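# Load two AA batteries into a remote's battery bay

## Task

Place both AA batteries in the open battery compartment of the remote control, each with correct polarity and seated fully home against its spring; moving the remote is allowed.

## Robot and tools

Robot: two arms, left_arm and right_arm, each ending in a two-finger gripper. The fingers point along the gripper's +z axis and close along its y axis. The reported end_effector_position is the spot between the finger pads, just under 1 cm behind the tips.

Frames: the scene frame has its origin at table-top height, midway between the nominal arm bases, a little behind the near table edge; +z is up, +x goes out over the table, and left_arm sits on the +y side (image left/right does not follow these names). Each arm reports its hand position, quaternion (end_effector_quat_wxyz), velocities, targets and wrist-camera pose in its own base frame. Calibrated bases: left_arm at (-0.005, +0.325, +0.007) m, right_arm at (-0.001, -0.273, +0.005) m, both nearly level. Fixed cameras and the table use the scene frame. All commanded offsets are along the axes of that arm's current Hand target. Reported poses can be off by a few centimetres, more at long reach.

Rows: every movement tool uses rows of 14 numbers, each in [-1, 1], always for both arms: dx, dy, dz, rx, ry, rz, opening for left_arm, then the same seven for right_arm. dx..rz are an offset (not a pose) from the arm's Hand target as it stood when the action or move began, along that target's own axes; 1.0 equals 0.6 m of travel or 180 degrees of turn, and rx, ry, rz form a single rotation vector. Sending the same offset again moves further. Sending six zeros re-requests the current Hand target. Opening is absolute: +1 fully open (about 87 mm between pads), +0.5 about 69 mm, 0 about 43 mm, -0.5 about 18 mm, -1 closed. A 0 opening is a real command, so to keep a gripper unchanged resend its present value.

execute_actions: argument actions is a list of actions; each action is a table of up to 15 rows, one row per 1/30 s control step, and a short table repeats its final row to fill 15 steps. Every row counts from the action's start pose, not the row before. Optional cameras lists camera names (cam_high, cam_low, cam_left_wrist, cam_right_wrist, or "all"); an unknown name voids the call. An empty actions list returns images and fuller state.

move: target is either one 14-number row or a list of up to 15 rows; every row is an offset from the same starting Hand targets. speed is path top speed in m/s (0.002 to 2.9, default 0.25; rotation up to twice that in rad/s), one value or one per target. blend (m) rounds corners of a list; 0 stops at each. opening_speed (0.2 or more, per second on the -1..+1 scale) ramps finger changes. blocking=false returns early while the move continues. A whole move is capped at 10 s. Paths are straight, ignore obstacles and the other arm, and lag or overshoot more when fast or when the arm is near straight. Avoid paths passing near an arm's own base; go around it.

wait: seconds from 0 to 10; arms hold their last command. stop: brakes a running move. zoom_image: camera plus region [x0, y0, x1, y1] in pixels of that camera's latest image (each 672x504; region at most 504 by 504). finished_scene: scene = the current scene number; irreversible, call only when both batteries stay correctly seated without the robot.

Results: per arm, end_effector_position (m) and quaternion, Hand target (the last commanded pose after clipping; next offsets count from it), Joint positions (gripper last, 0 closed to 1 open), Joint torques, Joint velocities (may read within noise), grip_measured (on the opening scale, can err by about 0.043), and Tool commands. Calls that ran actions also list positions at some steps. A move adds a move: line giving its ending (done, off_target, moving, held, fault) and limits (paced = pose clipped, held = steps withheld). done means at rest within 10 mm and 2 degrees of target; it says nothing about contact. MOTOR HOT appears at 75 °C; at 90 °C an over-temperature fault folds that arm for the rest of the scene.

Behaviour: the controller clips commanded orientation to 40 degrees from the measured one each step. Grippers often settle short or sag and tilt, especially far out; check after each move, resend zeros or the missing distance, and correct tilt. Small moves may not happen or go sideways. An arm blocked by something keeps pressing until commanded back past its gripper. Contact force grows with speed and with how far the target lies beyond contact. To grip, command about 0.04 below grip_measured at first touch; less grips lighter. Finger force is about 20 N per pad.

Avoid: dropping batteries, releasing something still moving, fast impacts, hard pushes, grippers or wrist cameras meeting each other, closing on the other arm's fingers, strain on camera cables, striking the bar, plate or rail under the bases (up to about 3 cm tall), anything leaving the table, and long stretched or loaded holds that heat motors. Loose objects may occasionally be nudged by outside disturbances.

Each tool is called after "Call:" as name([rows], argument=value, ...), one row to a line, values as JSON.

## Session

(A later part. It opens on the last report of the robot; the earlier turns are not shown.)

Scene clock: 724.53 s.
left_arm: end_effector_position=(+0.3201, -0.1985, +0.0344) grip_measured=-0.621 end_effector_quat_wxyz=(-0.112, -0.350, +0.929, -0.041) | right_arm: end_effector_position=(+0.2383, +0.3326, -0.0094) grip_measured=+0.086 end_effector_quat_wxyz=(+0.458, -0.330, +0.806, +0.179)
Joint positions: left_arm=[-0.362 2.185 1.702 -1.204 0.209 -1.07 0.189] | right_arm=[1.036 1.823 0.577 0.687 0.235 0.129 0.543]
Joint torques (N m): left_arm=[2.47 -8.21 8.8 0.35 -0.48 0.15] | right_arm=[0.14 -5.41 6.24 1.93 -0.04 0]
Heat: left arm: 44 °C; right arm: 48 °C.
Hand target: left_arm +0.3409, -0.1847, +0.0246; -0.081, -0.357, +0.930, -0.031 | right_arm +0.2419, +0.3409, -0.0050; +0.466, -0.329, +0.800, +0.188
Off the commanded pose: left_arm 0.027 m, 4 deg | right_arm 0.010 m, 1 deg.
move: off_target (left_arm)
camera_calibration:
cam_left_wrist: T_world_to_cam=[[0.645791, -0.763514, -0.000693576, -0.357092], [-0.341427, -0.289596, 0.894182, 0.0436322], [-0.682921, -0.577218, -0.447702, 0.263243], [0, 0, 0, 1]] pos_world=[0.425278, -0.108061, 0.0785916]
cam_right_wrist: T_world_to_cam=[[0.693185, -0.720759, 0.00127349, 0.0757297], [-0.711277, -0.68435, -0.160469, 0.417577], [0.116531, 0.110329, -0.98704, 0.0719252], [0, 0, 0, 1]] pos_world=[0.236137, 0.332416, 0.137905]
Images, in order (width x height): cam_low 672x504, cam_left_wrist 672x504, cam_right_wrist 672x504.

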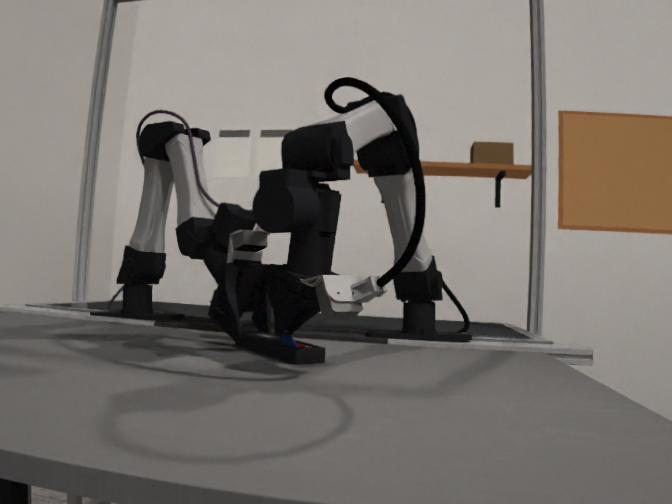

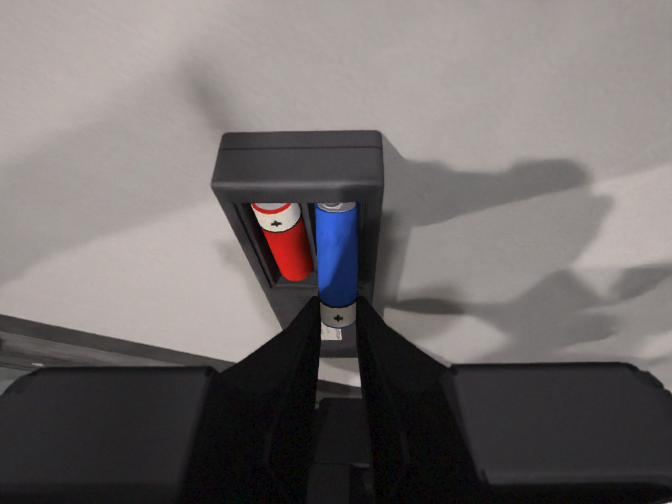

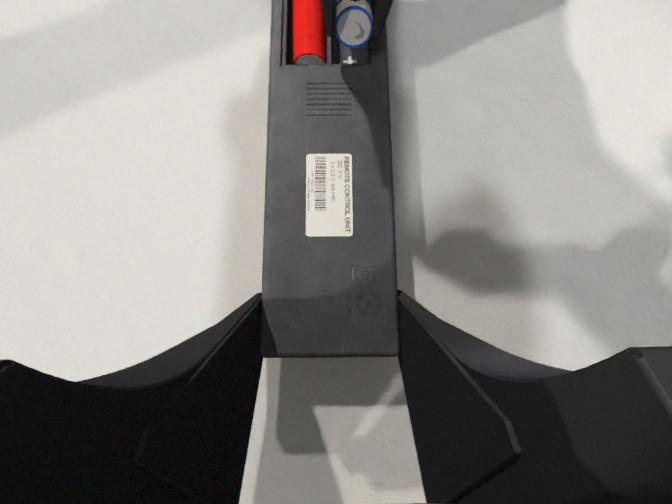

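Call:
move([
  [-0.0017,0,0.0098,0,-0.045,0,-0.76,0,0,0,0,0,0,-0.02],
  [-0.0035,0,0.0197,0,-0.09,0,-0.76,0,0,0,0,0,0,-0.02],
], speed=[0.08,0.08], blend=[0.005,0], cameras=["cam_low","cam_left_wrist","cam_right_wrist"])

Call:
zoom_image(camera="cam_left_wrist", region=[260, 160, 430, 340])

Call:
zoom_image(camera="cam_right_wrist", region=[260, 0, 400, 105])

Call:
zoom_image(camera="cam_low", region=[230, 300, 340, 370])

Scene clock: 739.83 s.
left_arm: end_effector_position=(+0.3173, -0.1993, +0.0233) grip_measured=-0.621 end_effector_quat_wxyz=(-0.011, -0.348, +0.937, +0.005) | right_arm: end_effector_position=(+0.2383, +0.3325, -0.0110) grip_measured=+0.086 end_effector_quat_wxyz=(+0.457, -0.331, +0.806, +0.178)
Joint positions: left_arm=[-0.454 2.096 1.574 -1.072 0.01 -1.165 0.189] | right_arm=[1.036 1.829 0.578 0.69 0.235 0.127 0.543]
Joint torques (N m): left_arm=[0.95 -9.69 4.64 0.98 -1.1 -0.05] | right_arm=[0.1 -6.01 6.13 1.92 -0.04 0.02]
Heat: left arm: 45 °C; right arm: 49 °C.
Hand target: left_arm +0.3407, -0.1846, +0.0126; +0.051, -0.358, +0.932, +0.020 | right_arm +0.2419, +0.3409, -0.0051; +0.466, -0.329, +0.800, +0.188
Off the commanded pose: left_arm 0.030 m, 7 deg | right_arm 0.011 m, 2 deg.
move: off_target (left_arm, right_arm)
camera_calibration:
cam_left_wrist: T_world_to_cam=[[0.638611, -0.769294, -0.0190753, -0.354313], [-0.47726, -0.415388, 0.774387, 0.0731886], [-0.603655, -0.485428, -0.632425, 0.253323], [0, 0, 0, 1]] pos_world=[0.414118, -0.1192, 0.0967725]
cam_right_wrist: T_world_to_cam=[[0.69378, -0.72018, 0.00331807, 0.0753428], [-0.710782, -0.685454, -0.157931, 0.417573], [0.116013, 0.107211, -0.987445, 0.071503], [0, 0, 0, 1]] pos_world=[0.236237, 0.332821, 0.136303]
Images, in order (width x height): cam_low 672x504, cam_left_wrist 672x504, cam_right_wrist 672x504.

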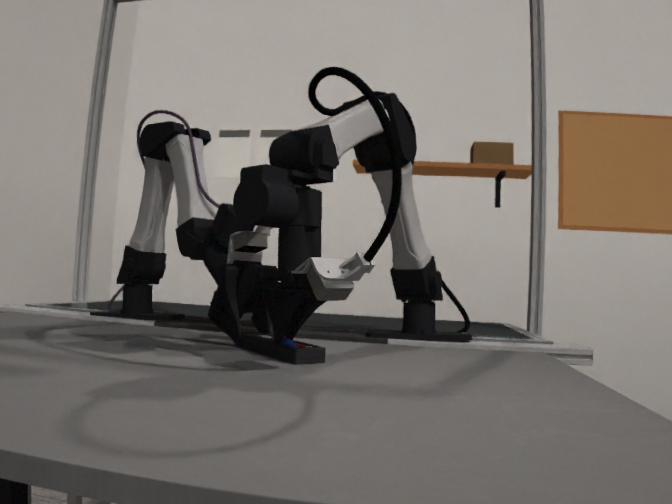

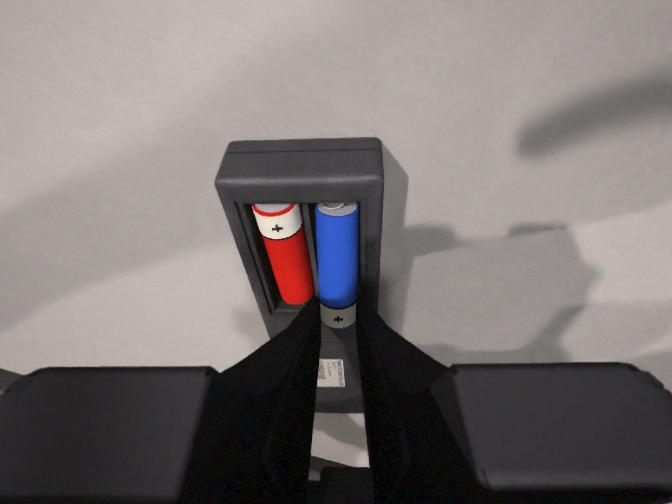

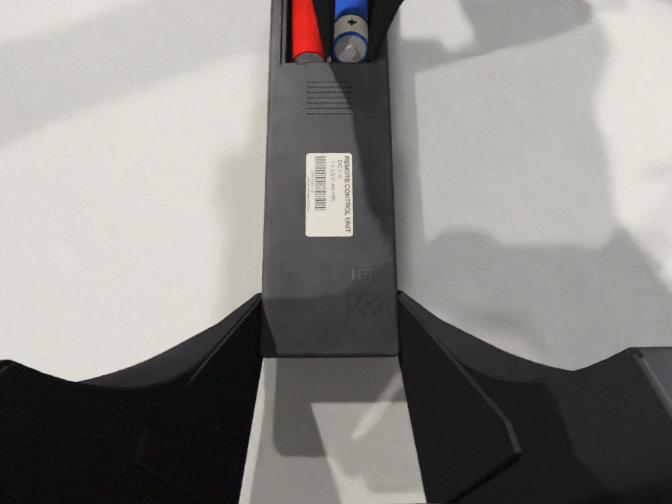

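Scaled by 2.800 from the camera's 672x504 image, which has a finer 960x720 frame.

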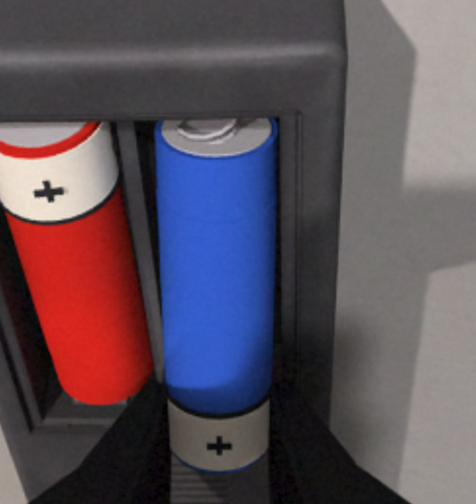

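Scaled by 3.600 from the camera's 672x504 image, which has a finer 960x720 frame.

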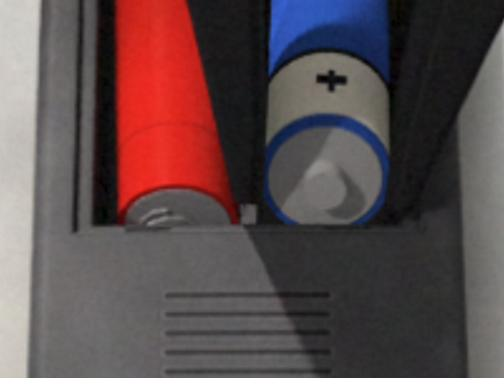

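Scaled by 4.582 from the camera's 672x504 image, which has a finer 960x720 frame.

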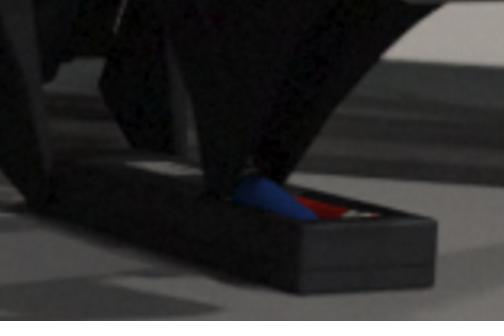

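Call:
move([
  [0.0348,0,-0.0189,0,0,0,-0.76,0,0,0,0,0,0,-0.02],
  [0.0348,0,-0.0189,0,0,0,-0.45,0,0,0,0,0,0,-0.02],
  [0.0275,0,-0.0852,0,0,0,-0.45,0,0,0,0,0,0,-0.02],
  [0.0621,0.0044,-0.0695,0,-0.12,0,-1,0,0,0,0,0,0,-0.02],
], speed=[0.06,0.06,0.12,0.2], cameras=["cam_low","cam_left_wrist","cam_right_wrist"])

Call:
zoom_image(camera="cam_left_wrist", region=[260, 160, 430, 340])

Call:
zoom_image(camera="cam_right_wrist", region=[260, 0, 400, 105])

Call:
zoom_image(camera="cam_low", region=[230, 300, 340, 370])

Scene clock: 760.57 s.
left_arm: end_effector_position=(+0.3002, -0.2087, +0.0337) grip_measured=-1.000 end_effector_quat_wxyz=(+0.202, -0.337, +0.913, +0.110) | right_arm: end_effector_position=(+0.2389, +0.3320, -0.0109) grip_measured=+0.086 end_effector_quat_wxyz=(+0.458, -0.330, +0.806, +0.177)
Joint positions: left_arm=[-0.722 1.992 1.465 -1.046 -0.464 -1.429 0] | right_arm=[1.035 1.829 0.578 0.69 0.236 0.127 0.543]
Joint torques (N m): left_arm=[0.05 -12.77 5.83 0.43 -0.45 -0.05] | right_arm=[0.21 -5.94 6.19 1.91 -0.05 0.02]
Heat: left arm: 47 °C; right arm: 50 °C.
Hand target: left_arm +0.3082, -0.2106, +0.0501; +0.225, -0.348, +0.906, +0.087 | right_arm +0.2419, +0.3409, -0.0051; +0.466, -0.329, +0.800, +0.188
Off the commanded pose: left_arm 0.018 m, 4 deg | right_arm 0.011 m, 2 deg.
move: off_target (left_arm, right_arm); target 2's new opening was sent with left_arm's hand 0.009 m and 3 deg from that target; target 4's new opening was sent with left_arm's hand 0.018 m and 4 deg from that target
camera_calibration:
cam_left_wrist: T_world_to_cam=[[0.647325, -0.75837, -0.0764566, -0.348912], [-0.678046, -0.618759, 0.396725, 0.0836301], [-0.348173, -0.204969, -0.914748, 0.23639], [0, 0, 0, 1]] pos_world=[0.364869, -0.164405, 0.156382]
cam_right_wrist: T_world_to_cam=[[0.691975, -0.721909, 0.00413364, 0.0755987], [-0.712384, -0.68375, -0.158098, 0.417507], [0.116959, 0.106455, -0.987415, 0.0716093], [0, 0, 0, 1]] pos_world=[0.236737, 0.332422, 0.136402]
Images, in order (width x height): cam_low 672x504, cam_left_wrist 672x504, cam_right_wrist 672x504.

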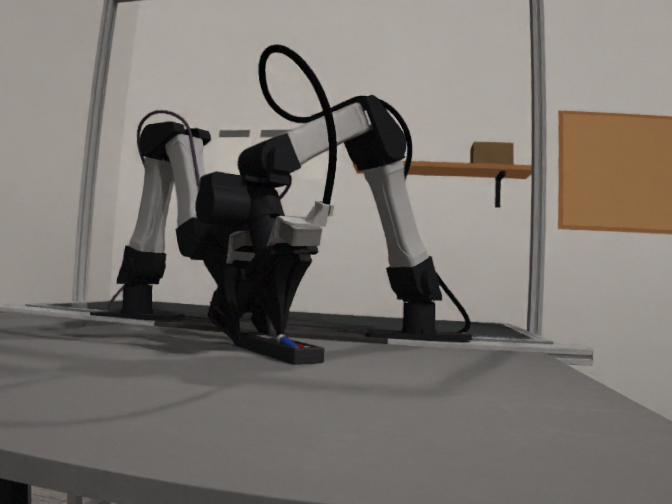

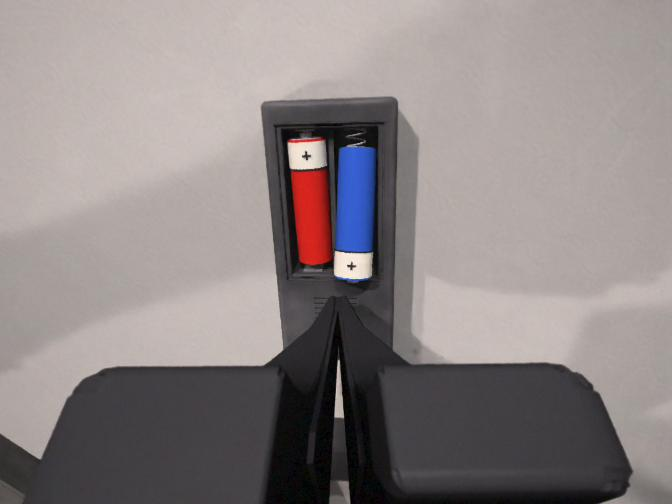

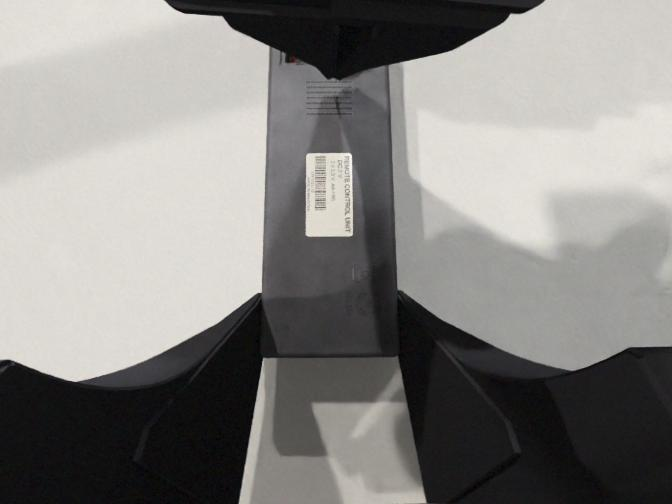

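Scaled by 2.800 from the camera's 672x504 image, which has a finer 960x720 frame.

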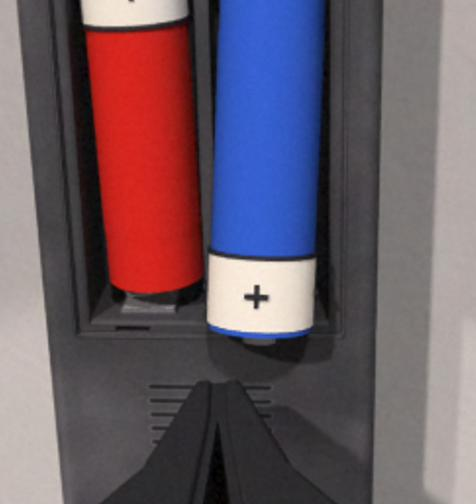

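Scaled by 3.600 from the camera's 672x504 image, which has a finer 960x720 frame.

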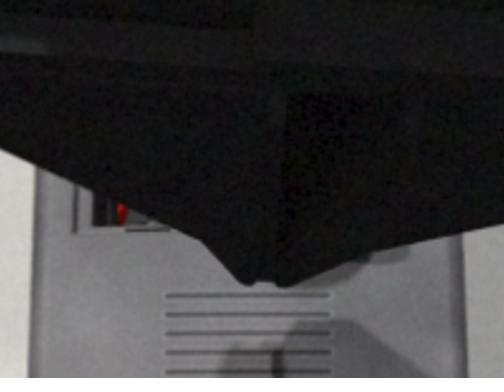

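Scaled by 4.582 from the camera's 672x504 image, which has a finer 960x720 frame.

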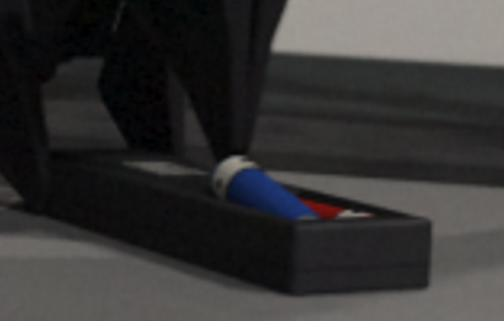

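Call:
move(target=[0.002,-0.011,-0.005,0,0,0,-1,0,0,0,0,0,0,-0.02], speed=0.08, cameras=["cam_low","cam_left_wrist"])

Call:
zoom_image(camera="cam_left_wrist", region=[260, 160, 430, 340])

Call:
zoom_image(camera="cam_low", region=[230, 300, 340, 370])

Scene clock: 779.03 s.
left_arm: end_effector_position=(+0.3017, -0.2129, +0.0361) grip_measured=-1.000 end_effector_quat_wxyz=(+0.205, -0.339, +0.912, +0.105) | right_arm: end_effector_position=(+0.2389, +0.3320, -0.0109) grip_measured=+0.086 end_effector_quat_wxyz=(+0.458, -0.330, +0.806, +0.177)
Joint positions: left_arm=[-0.727 1.992 1.475 -1.046 -0.464 -1.437 0] | right_arm=[1.035 1.829 0.578 0.69 0.236 0.127 0.543]
Joint torques (N m): left_arm=[-0.24 -11.11 8.64 0.23 -0.44 -0.03] | right_arm=[0.24 -5.98 6.09 1.91 -0.04 0.01]
Heat: left arm: 50 °C; right arm: 51 °C.
Hand target: left_arm +0.3107, -0.2172, +0.0521; +0.224, -0.348, +0.906, +0.087 | right_arm +0.2419, +0.3409, -0.0051; +0.466, -0.329, +0.800, +0.188
Off the commanded pose: left_arm 0.019 m, 3 deg | right_arm 0.011 m, 2 deg.
move: off_target (left_arm, right_arm)
camera_calibration:
cam_left_wrist: T_world_to_cam=[[0.649725, -0.757607, -0.062363, -0.353908], [-0.681036, -0.616573, 0.395003, 0.0826277], [-0.337708, -0.214172, -0.916561, 0.233256], [0, 0, 0, 1]] pos_world=[0.364988, -0.16722, 0.159084]
Images, in order (width x height): cam_low 672x504, cam_left_wrist 672x504.

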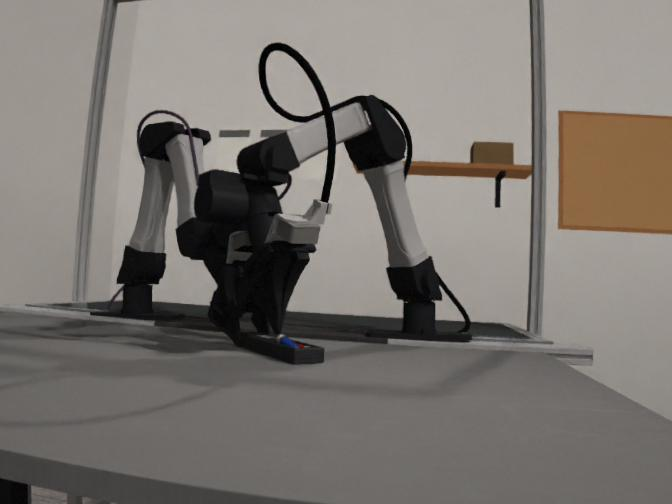

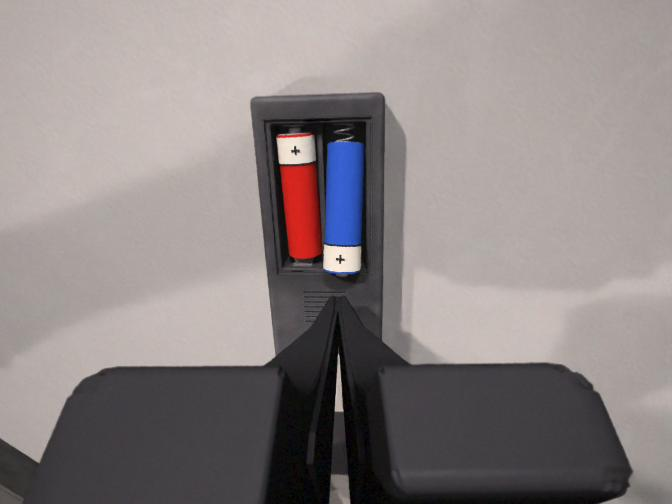

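Scaled by 2.800 from the camera's 672x504 image, which has a finer 960x720 frame.

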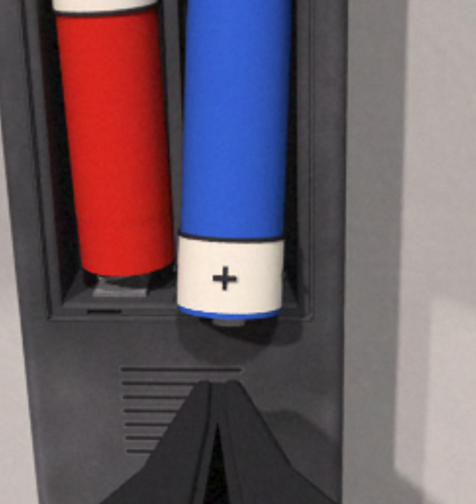

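Scaled by 4.582 from the camera's 672x504 image, which has a finer 960x720 frame.

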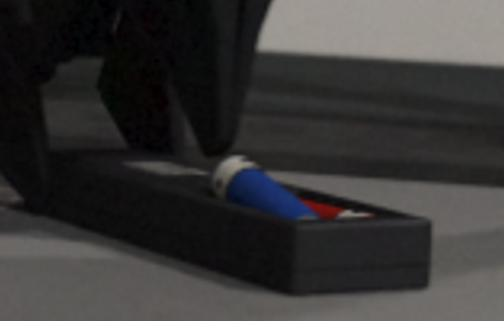

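Call:
move(target=[0.008, -0.003, 0.015, 0, 0, 0, -1, 0, 0, 0, 0, 0, 0, -0.02], speed=0.06, cameras=["cam_left_wrist"])

Call:
zoom_image(camera="cam_left_wrist", region=[220, 300, 460, 480])

Scene clock: 797.00 s.
left_arm: end_effector_position=(+0.3040, -0.2149, +0.0361) grip_measured=-1.000 end_effector_quat_wxyz=(+0.208, -0.341, +0.912, +0.099) | right_arm: end_effector_position=(+0.2389, +0.3320, -0.0109) grip_measured=+0.086 end_effector_quat_wxyz=(+0.458, -0.330, +0.806, +0.177)
Joint positions: left_arm=[-0.727 1.992 1.475 -1.034 -0.464 -1.438 0] | right_arm=[1.035 1.829 0.578 0.69 0.236 0.127 0.543]
Joint torques (N m): left_arm=[-0.27 -9.74 7.08 0.45 -0.44 -0.05] | right_arm=[0.18 -5.91 6.15 1.91 -0.05 0.01]
Heat: left arm: 51 °C; right arm: 51 °C.
Hand target: left_arm +0.3118, -0.2185, +0.0419; +0.224, -0.348, +0.906, +0.087 | right_arm +0.2419, +0.3409, -0.0051; +0.466, -0.329, +0.800, +0.188
Off the commanded pose: left_arm 0.010 m, 3 deg | right_arm 0.011 m, 2 deg.
move: off_target (left_arm, right_arm)
camera_calibration:
cam_left_wrist: T_world_to_cam=[[0.650991, -0.757424, -0.0501977, -0.357617], [-0.684066, -0.614034, 0.39372, 0.084416], [-0.329036, -0.22197, -0.917859, 0.229311], [0, 0, 0, 1]] pos_world=[0.366003, -0.168134, 0.159287]
Images, in order (width x height): cam_left_wrist 672x504.

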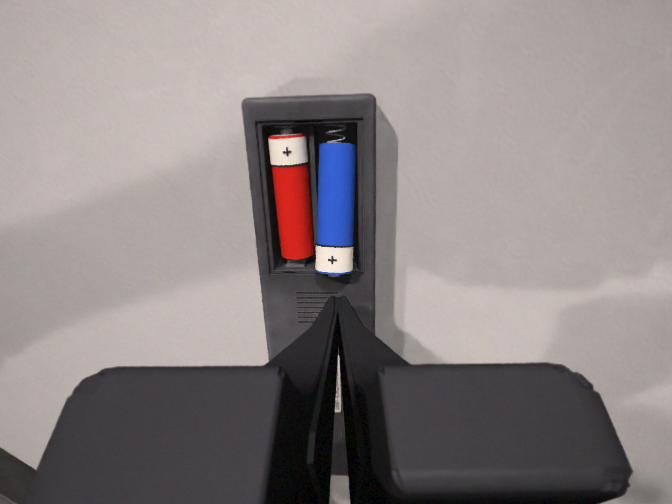

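Scaled by 2.100 from the camera's 672x504 image, which has a finer 960x720 frame.

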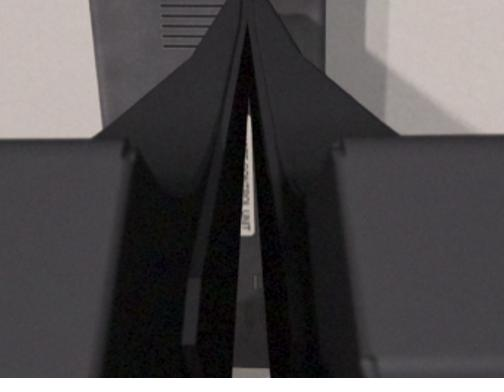

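Call:
move(target=[0.0095, 0.001, 0.0165, 0, 0, 0, -1, 0, 0, 0, 0, 0, 0, -0.02], speed=0.06, cameras=["cam_left_wrist"])

Call:
zoom_image(camera="cam_left_wrist", region=[240, 100, 420, 340])

Scene clock: 802.73 s.
left_arm: end_effector_position=(+0.3060, -0.2166, +0.0341) grip_measured=-1.000 end_effector_quat_wxyz=(+0.211, -0.343, +0.911, +0.094) | right_arm: end_effector_position=(+0.2389, +0.3320, -0.0109) grip_measured=+0.086 end_effector_quat_wxyz=(+0.458, -0.330, +0.806, +0.177)
Joint positions: left_arm=[-0.727 1.992 1.467 -1.013 -0.465 -1.439 0] | right_arm=[1.035 1.829 0.578 0.69 0.236 0.127 0.543]
Joint torques (N m): left_arm=[-0.1 -9.05 6.52 0.28 -0.26 0.06] | right_arm=[0.2 -5.96 6.15 1.92 -0.05 0]
Heat: left arm: 50 °C; right arm: 51 °C.
Hand target: left_arm +0.3061, -0.2167, +0.0342; +0.211, -0.343, +0.911, +0.094 (not the last commanded pose) | right_arm +0.2419, +0.3409, -0.0051; +0.466, -0.329, +0.800, +0.188
Off the commanded pose: left_arm 0.006 m, 2 deg | right_arm 0.011 m, 2 deg.
move: held (left_arm; a check stopped the path), off_target (right_arm); limits=held
pose unreachable (left arm): on one or more control steps of this call, first in action 0 (counted from 0), this arm could not follow its commanded pose, so it was not sent that pose on those steps. It may still have moved: this result reports where it is.
cause: moving toward the commanded pose would bring a part of the arm too close to another arm (this arm's wrist (the part past joint 5) and the right arm's wrist camera, at the place that arm is still heading or pushing toward).
camera_calibration:
cam_left_wrist: T_world_to_cam=[[0.652028, -0.757289, -0.037054, -0.361143], [-0.68757, -0.611183, 0.39205, 0.0872053], [-0.319542, -0.23015, -0.919197, 0.223086], [0, 0, 0, 1]] pos_world=[0.36672, -0.168848, 0.157489]
Images, in order (width x height): cam_left_wrist 672x504.

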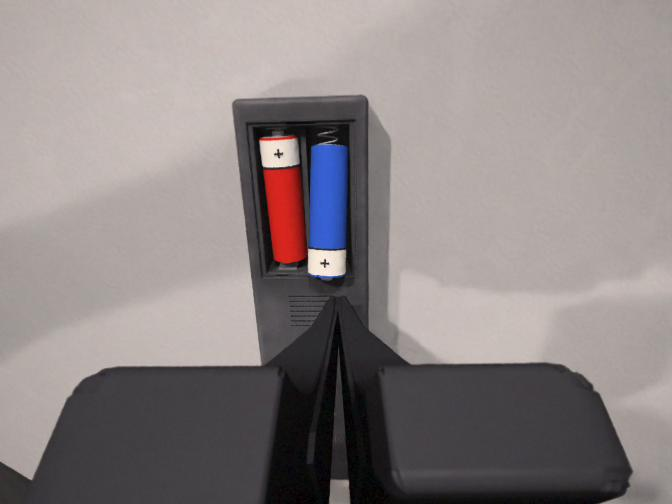

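Scaled by 2.100 from the camera's 672x504 image, which has a finer 960x720 frame.

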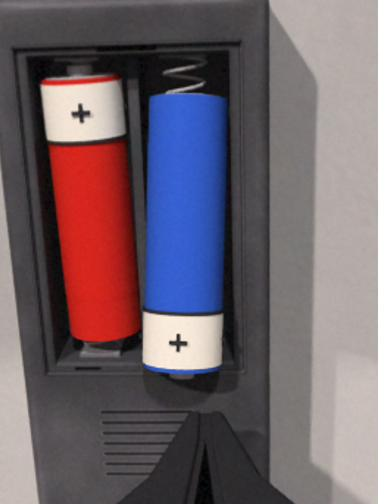

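Call:
move(target=[0.0023, 0.0067, 0.0157, 0, 0, 0, -1, 0, 0, 0, 0, 0, 0, -0.02], speed=0.06, cameras=["cam_left_wrist"])

Call:
zoom_image(camera="cam_left_wrist", region=[240, 100, 420, 340])

Scene clock: 830.63 s.
left_arm: end_effector_position=(+0.3029, -0.2138, +0.0308) grip_measured=-1.000 end_effector_quat_wxyz=(+0.208, -0.341, +0.911, +0.099) | right_arm: end_effector_position=(+0.2389, +0.3320, -0.0109) grip_measured=+0.086 end_effector_quat_wxyz=(+0.458, -0.330, +0.806, +0.177)
Joint positions: left_arm=[-0.727 1.992 1.453 -1.013 -0.465 -1.439 0] | right_arm=[1.035 1.829 0.578 0.69 0.236 0.127 0.543]
Joint torques (N m): left_arm=[-0.1 -8.92 6.49 0.28 -0.26 0.07] | right_arm=[0.23 -5.94 6.16 1.91 -0.05 0.01]
Heat: left arm: 49 °C; right arm: 51 °C.
Hand target: left_arm +0.3033, -0.2141, +0.0312; +0.208, -0.341, +0.911, +0.099 (last step not sent: back at the drive's target) | right_arm +0.2419, +0.3409, -0.0051; +0.466, -0.329, +0.800, +0.188
Off the commanded pose: left_arm 0.007 m, 1 deg | right_arm 0.011 m, 2 deg.
move: held (left_arm; a check stopped the path), off_target (right_arm); limits=held
pose unreachable (left arm): on one or more control steps of this call, first in action 0 (counted from 0), this arm could not follow its commanded pose, so it was not sent that pose on those steps. On the call's last step it was still not sent that pose. It may still have moved: this result reports where it is.
cause: moving toward the commanded pose would bring a part of the arm too close to another arm (this arm's wrist (the part past joint 5) and the right arm's wrist camera, at the place that arm is still heading or pushing toward).
camera_calibration:
cam_left_wrist: T_world_to_cam=[[0.651533, -0.756978, -0.0498964, -0.35644], [-0.683842, -0.614514, 0.393361, 0.0862519], [-0.328427, -0.222166, -0.918029, 0.224067], [0, 0, 0, 1]] pos_world=[0.364805, -0.167034, 0.153987]
Images, in order (width x height): cam_left_wrist 672x504.

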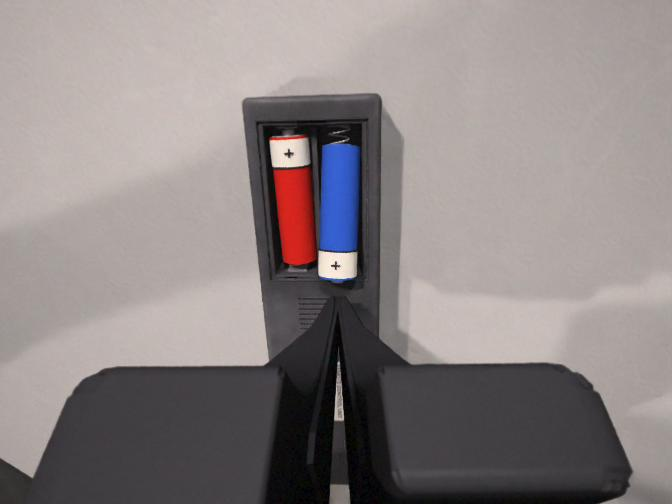

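Scaled by 2.100 from the camera's 672x504 image, which has a finer 960x720 frame.

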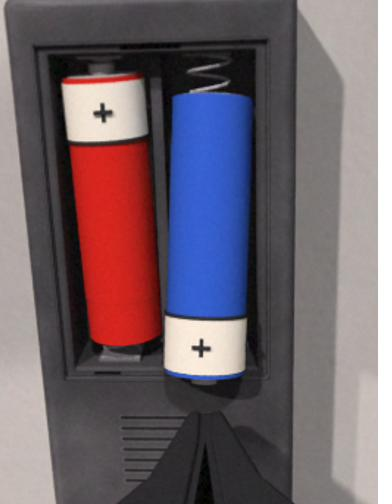

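Call:
move(target=[0.005, 0.0, 0.011, 0, 0.035, 0, -1, 0, 0, 0, 0, 0, 0, -0.02], speed=0.08, cameras=["cam_left_wrist"])

Call:
zoom_image(camera="cam_left_wrist", region=[240, 100, 420, 340])

Scene clock: 841.03 s.
left_arm: end_effector_position=(+0.2994, -0.2131, +0.0275) grip_measured=-1.000 end_effector_quat_wxyz=(+0.160, -0.345, +0.921, +0.083) | right_arm: end_effector_position=(+0.2389, +0.3320, -0.0109) grip_measured=+0.086 end_effector_quat_wxyz=(+0.458, -0.330, +0.806, +0.177)
Joint positions: left_arm=[-0.683 1.992 1.453 -1.013 -0.362 -1.396 0] | right_arm=[1.035 1.829 0.578 0.69 0.236 0.127 0.543]
Joint torques (N m): left_arm=[0.66 -7.99 6.82 0.41 -0.14 0.14] | right_arm=[0.23 -5.97 6.15 1.91 -0.04 0.01]
Heat: left arm: 48 °C; right arm: 51 °C.
Hand target: left_arm +0.3034, -0.2137, +0.0239; +0.158, -0.346, +0.921, +0.080 | right_arm +0.2419, +0.3409, -0.0051; +0.466, -0.329, +0.800, +0.188
Off the commanded pose: left_arm 0.005 m, 0 deg | right_arm 0.011 m, 2 deg.
held back during your reply time or a wait (left arm), on 6 control steps: a part of the arm was too close to another arm, or the arm's last command would have brought one too close.
move: off_target (right_arm)
camera_calibration:
cam_left_wrist: T_world_to_cam=[[0.649613, -0.758547, -0.0510834, -0.35351], [-0.64722, -0.587024, 0.486321, 0.0778697], [-0.398885, -0.282859, -0.872285, 0.226977], [0, 0, 0, 1]] pos_world=[0.370581, -0.15824, 0.142061]
Images, in order (width x height): cam_left_wrist 672x504.

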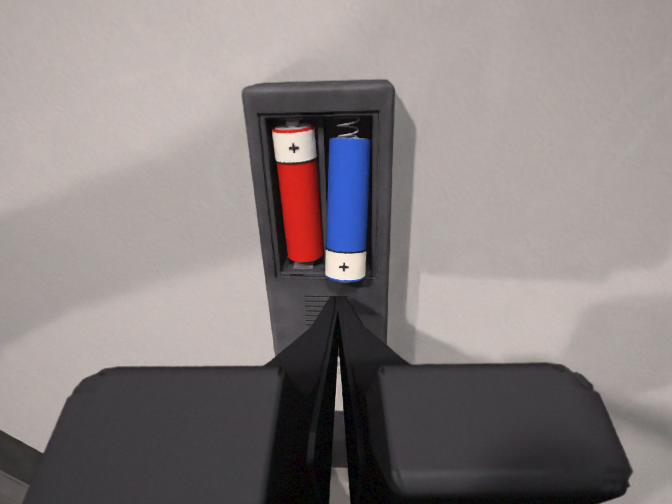

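Scaled by 2.100 from the camera's 672x504 image, which has a finer 960x720 frame.

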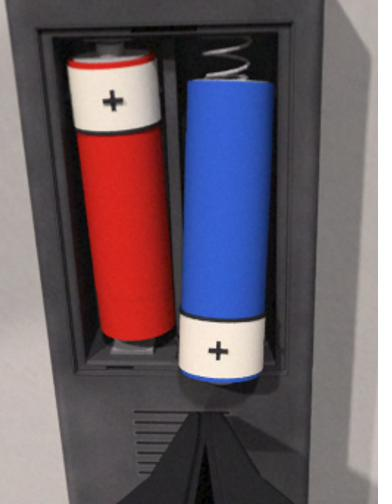

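Call:
move([
  [0, -0.0045, 0, 0, 0, 0, -1, 0, 0, 0, 0, 0, 0, -0.02],
  [-0.04, -0.0045, 0.045, 0, 0, 0, -1, 0, 0, 0, 0, 0, 0, -0.02],
], speed=0.06, cameras=["cam_left_wrist", "cam_low"])

Call:
zoom_image(camera="cam_left_wrist", region=[220, 60, 460, 340])

Call:
zoom_image(camera="cam_low", region=[245, 300, 365, 380])

Scene clock: 852.30 s.
left_arm: end_effector_position=(+0.3054, -0.2079, +0.0256) grip_measured=-1.000 end_effector_quat_wxyz=(+0.128, -0.334, +0.932, +0.063) | right_arm: end_effector_position=(+0.2389, +0.3320, -0.0109) grip_measured=+0.086 end_effector_quat_wxyz=(+0.458, -0.330, +0.806, +0.177)
Joint positions: left_arm=[-0.626 1.994 1.453 -0.988 -0.283 -1.307 0] | right_arm=[1.035 1.829 0.578 0.69 0.236 0.127 0.543]
Joint torques (N m): left_arm=[2.78 -5.23 5.89 0.97 -0.85 0.1] | right_arm=[0.21 -5.97 6.15 1.91 -0.06 0.02]
Heat: left arm: 47 °C; right arm: 51 °C.
Hand target: left_arm +0.3286, -0.1941, +0.0068; +0.158, -0.346, +0.921, +0.080 | right_arm +0.2419, +0.3409, -0.0051; +0.466, -0.329, +0.800, +0.188
Off the commanded pose: left_arm 0.033 m, 4 deg | right_arm 0.011 m, 2 deg.
move: off_target (left_arm, right_arm)
camera_calibration:
cam_left_wrist: T_world_to_cam=[[0.624903, -0.779728, -0.0389869, -0.350733], [-0.637528, -0.538488, 0.550988, 0.0912495], [-0.450615, -0.319459, -0.833602, 0.23642], [0, 0, 0, 1]] pos_world=[0.383883, -0.148813, 0.133129]
Images, in order (width x height): cam_low 672x504, cam_left_wrist 672x504.

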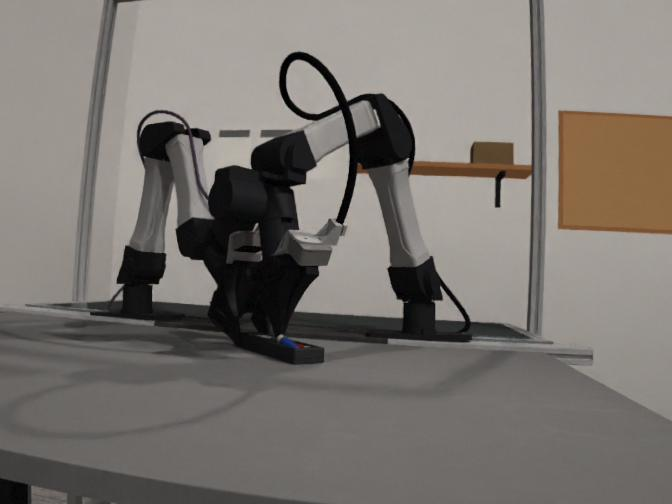

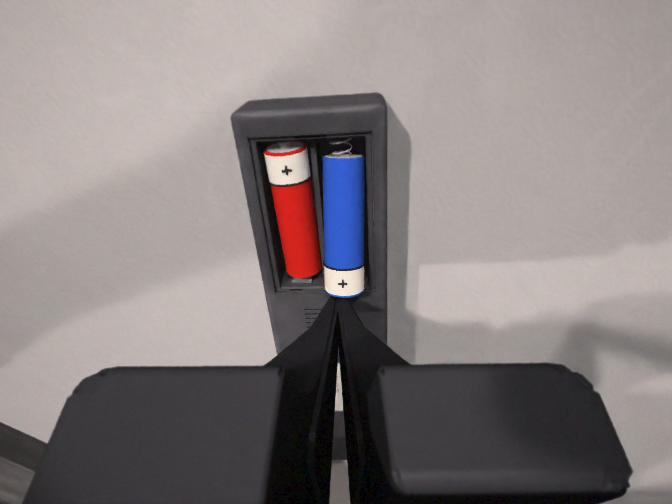

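Scaled by 1.800 from the camera's 672x504 image, which has a finer 960x720 frame.

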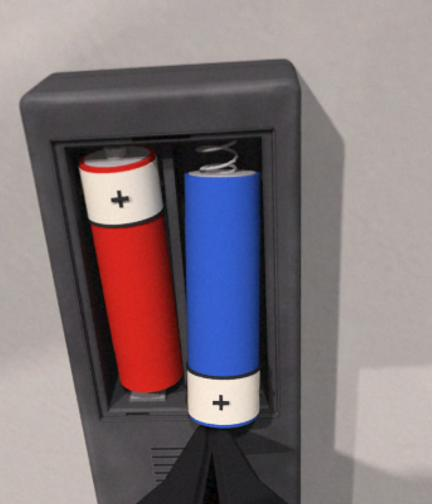

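Scaled by 4.200 from the camera's 672x504 image, which has a finer 960x720 frame.

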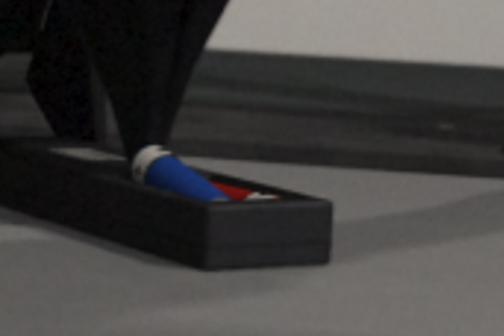

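Call:
move([
  [0.045, 0.004, -0.0437, 0, 0, 0, -1, 0, 0, 0, 0, 0, 0, -0.02],
  [0.018, 0.004, -0.074, 0, -0.047, 0, -1, 0, 0, 0, 0, 0, 0, -0.02],
], speed=[0.15, 0.12], cameras=["cam_left_wrist", "cam_low"])

Call:
zoom_image(camera="cam_left_wrist", region=[220, 60, 460, 340])

Call:
zoom_image(camera="cam_low", region=[245, 310, 335, 370])

Scene clock: 889.03 s.
left_arm: end_effector_position=(+0.3033, -0.2094, +0.0332) grip_measured=-1.000 end_effector_quat_wxyz=(+0.212, -0.334, +0.912, +0.110) | right_arm: end_effector_position=(+0.2389, +0.3320, -0.0109) grip_measured=+0.086 end_effector_quat_wxyz=(+0.458, -0.330, +0.806, +0.177)
Joint positions: left_arm=[-0.727 1.994 1.462 -1.032 -0.483 -1.427 0] | right_arm=[1.035 1.829 0.578 0.69 0.236 0.127 0.543]
Joint torques (N m): left_arm=[-0.18 -10.06 8.75 0.06 -0.45 -0.03] | right_arm=[0.23 -5.96 6.12 1.91 -0.04 0.01]
Heat: left arm: 43 °C; right arm: 51 °C.
Hand target: left_arm +0.3088, -0.2102, +0.0447; +0.225, -0.339, +0.907, +0.105 | right_arm +0.2419, +0.3409, -0.0051; +0.466, -0.329, +0.800, +0.188
Off the commanded pose: left_arm 0.013 m, 2 deg | right_arm 0.011 m, 2 deg.
move: off_target (left_arm, right_arm)
camera_calibration:
cam_left_wrist: T_world_to_cam=[[0.643735, -0.762025, -0.0701619, -0.351296], [-0.689663, -0.61744, 0.37833, 0.0899029], [-0.331618, -0.195157, -0.923008, 0.23416], [0, 0, 0, 1]] pos_world=[0.365796, -0.166489, 0.157471]
Images, in order (width x height): cam_low 672x504, cam_left_wrist 672x504.

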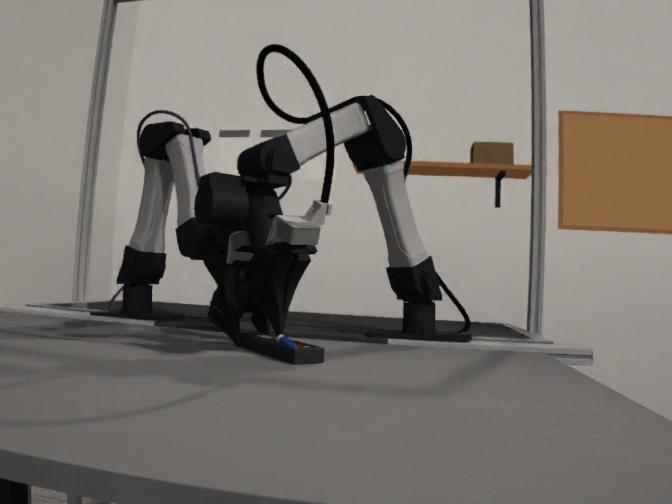

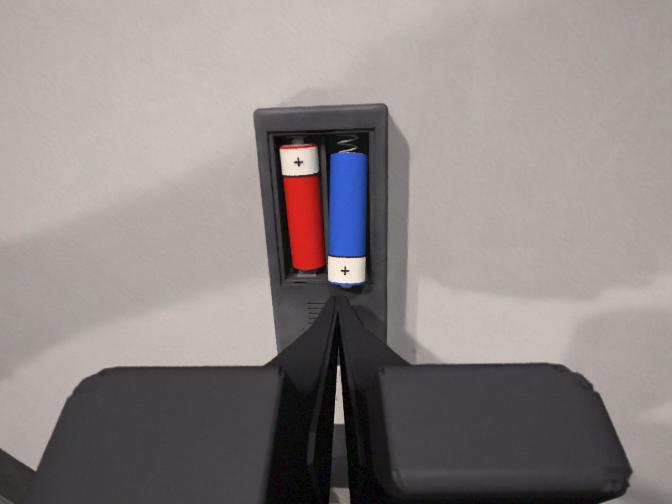

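Scaled by 1.800 from the camera's 672x504 image, which has a finer 960x720 frame.

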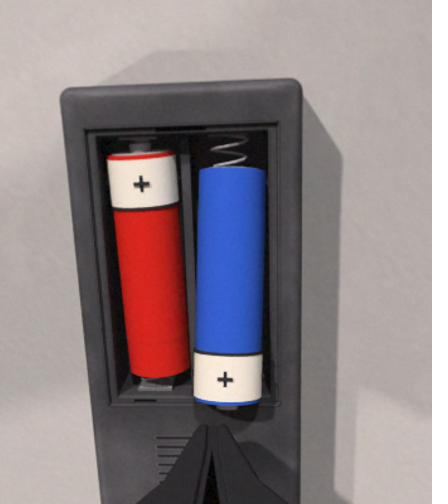

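Scaled by 5.600 from the camera's 672x504 image, which has a finer 960x720 frame.

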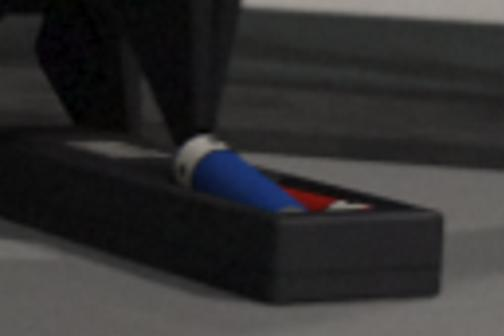

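Call:
move([
  [-0.0063, -0.004, -0.0117, 0, 0, 0, -1, 0, 0, 0, 0, 0, 0, -0.02],
  [-0.0152, -0.004, -0.007, 0, 0, 0, -1, 0, 0, 0, 0, 0, 0, -0.02],
], speed=0.08, cameras=["cam_left_wrist", "cam_low"])

Call:
zoom_image(camera="cam_left_wrist", region=[220, 60, 460, 340])

Call:
zoom_image(camera="cam_low", region=[245, 310, 335, 370])

Scene clock: 898.93 s.
left_arm: end_effector_position=(+0.3072, -0.2105, +0.0422) grip_measured=-1.000 end_effector_quat_wxyz=(+0.214, -0.336, +0.911, +0.109) | right_arm: end_effector_position=(+0.2389, +0.3320, -0.0109) grip_measured=+0.086 end_effector_quat_wxyz=(+0.458, -0.330, +0.806, +0.177)
Joint positions: left_arm=[-0.722 1.994 1.499 -1.064 -0.484 -1.427 0] | right_arm=[1.035 1.829 0.578 0.69 0.236 0.127 0.543]
Joint torques (N m): left_arm=[0.77 -9.83 8.81 0.13 -0.45 0.13] | right_arm=[0.23 -5.98 6.15 1.91 -0.05 0]
Heat: left arm: 44 °C; right arm: 51 °C.
Hand target: left_arm +0.3150, -0.2084, +0.0527; +0.225, -0.339, +0.907, +0.105 | right_arm +0.2419, +0.3409, -0.0051; +0.466, -0.329, +0.800, +0.188
Off the commanded pose: left_arm 0.013 m, 2 deg | right_arm 0.011 m, 2 deg.
move: off_target (left_arm, right_arm)
camera_calibration:
cam_left_wrist: T_world_to_cam=[[0.647527, -0.759265, -0.0650018, -0.354826], [-0.688541, -0.619488, 0.377021, 0.0878477], [-0.326527, -0.199375, -0.923921, 0.241207], [0, 0, 0, 1]] pos_world=[0.369007, -0.166895, 0.166672]
Images, in order (width x height): cam_low 672x504, cam_left_wrist 672x504.

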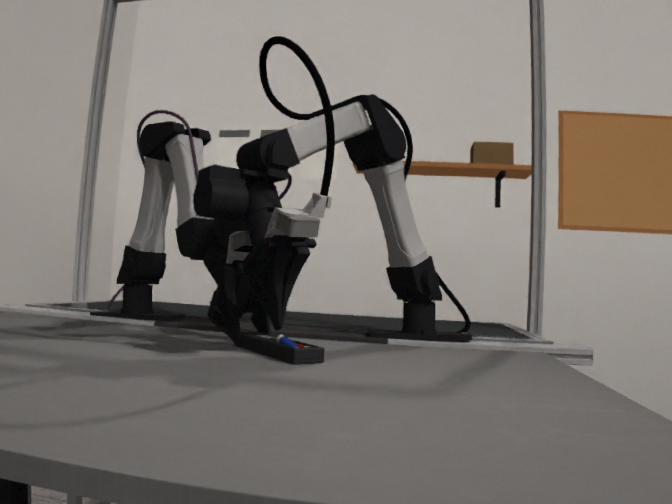

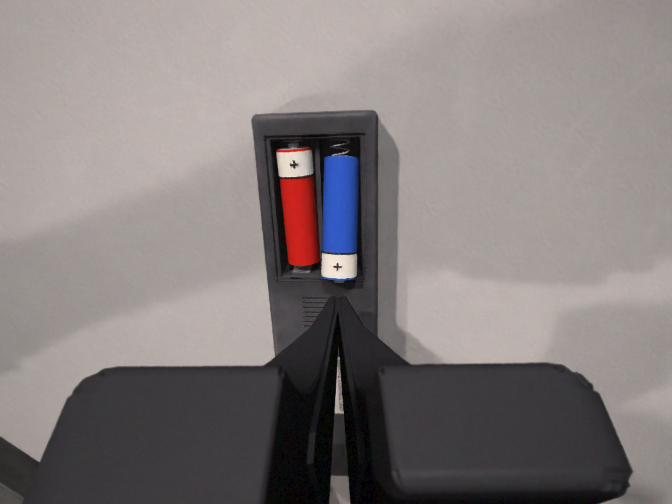

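Scaled by 1.800 from the camera's 672x504 image, which has a finer 960x720 frame.

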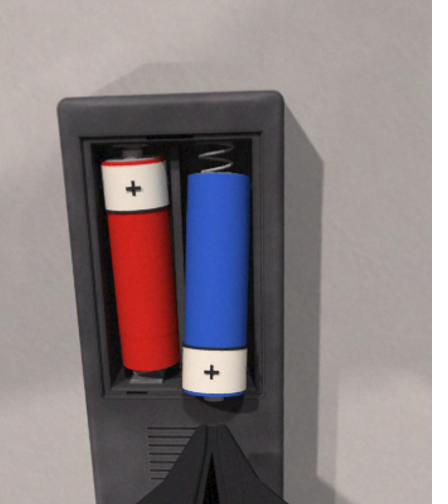

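Scaled by 5.600 from the camera's 672x504 image, which has a finer 960x720 frame.

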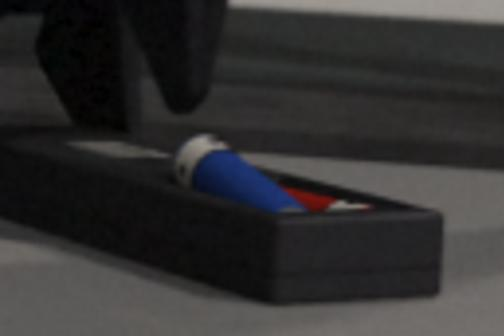

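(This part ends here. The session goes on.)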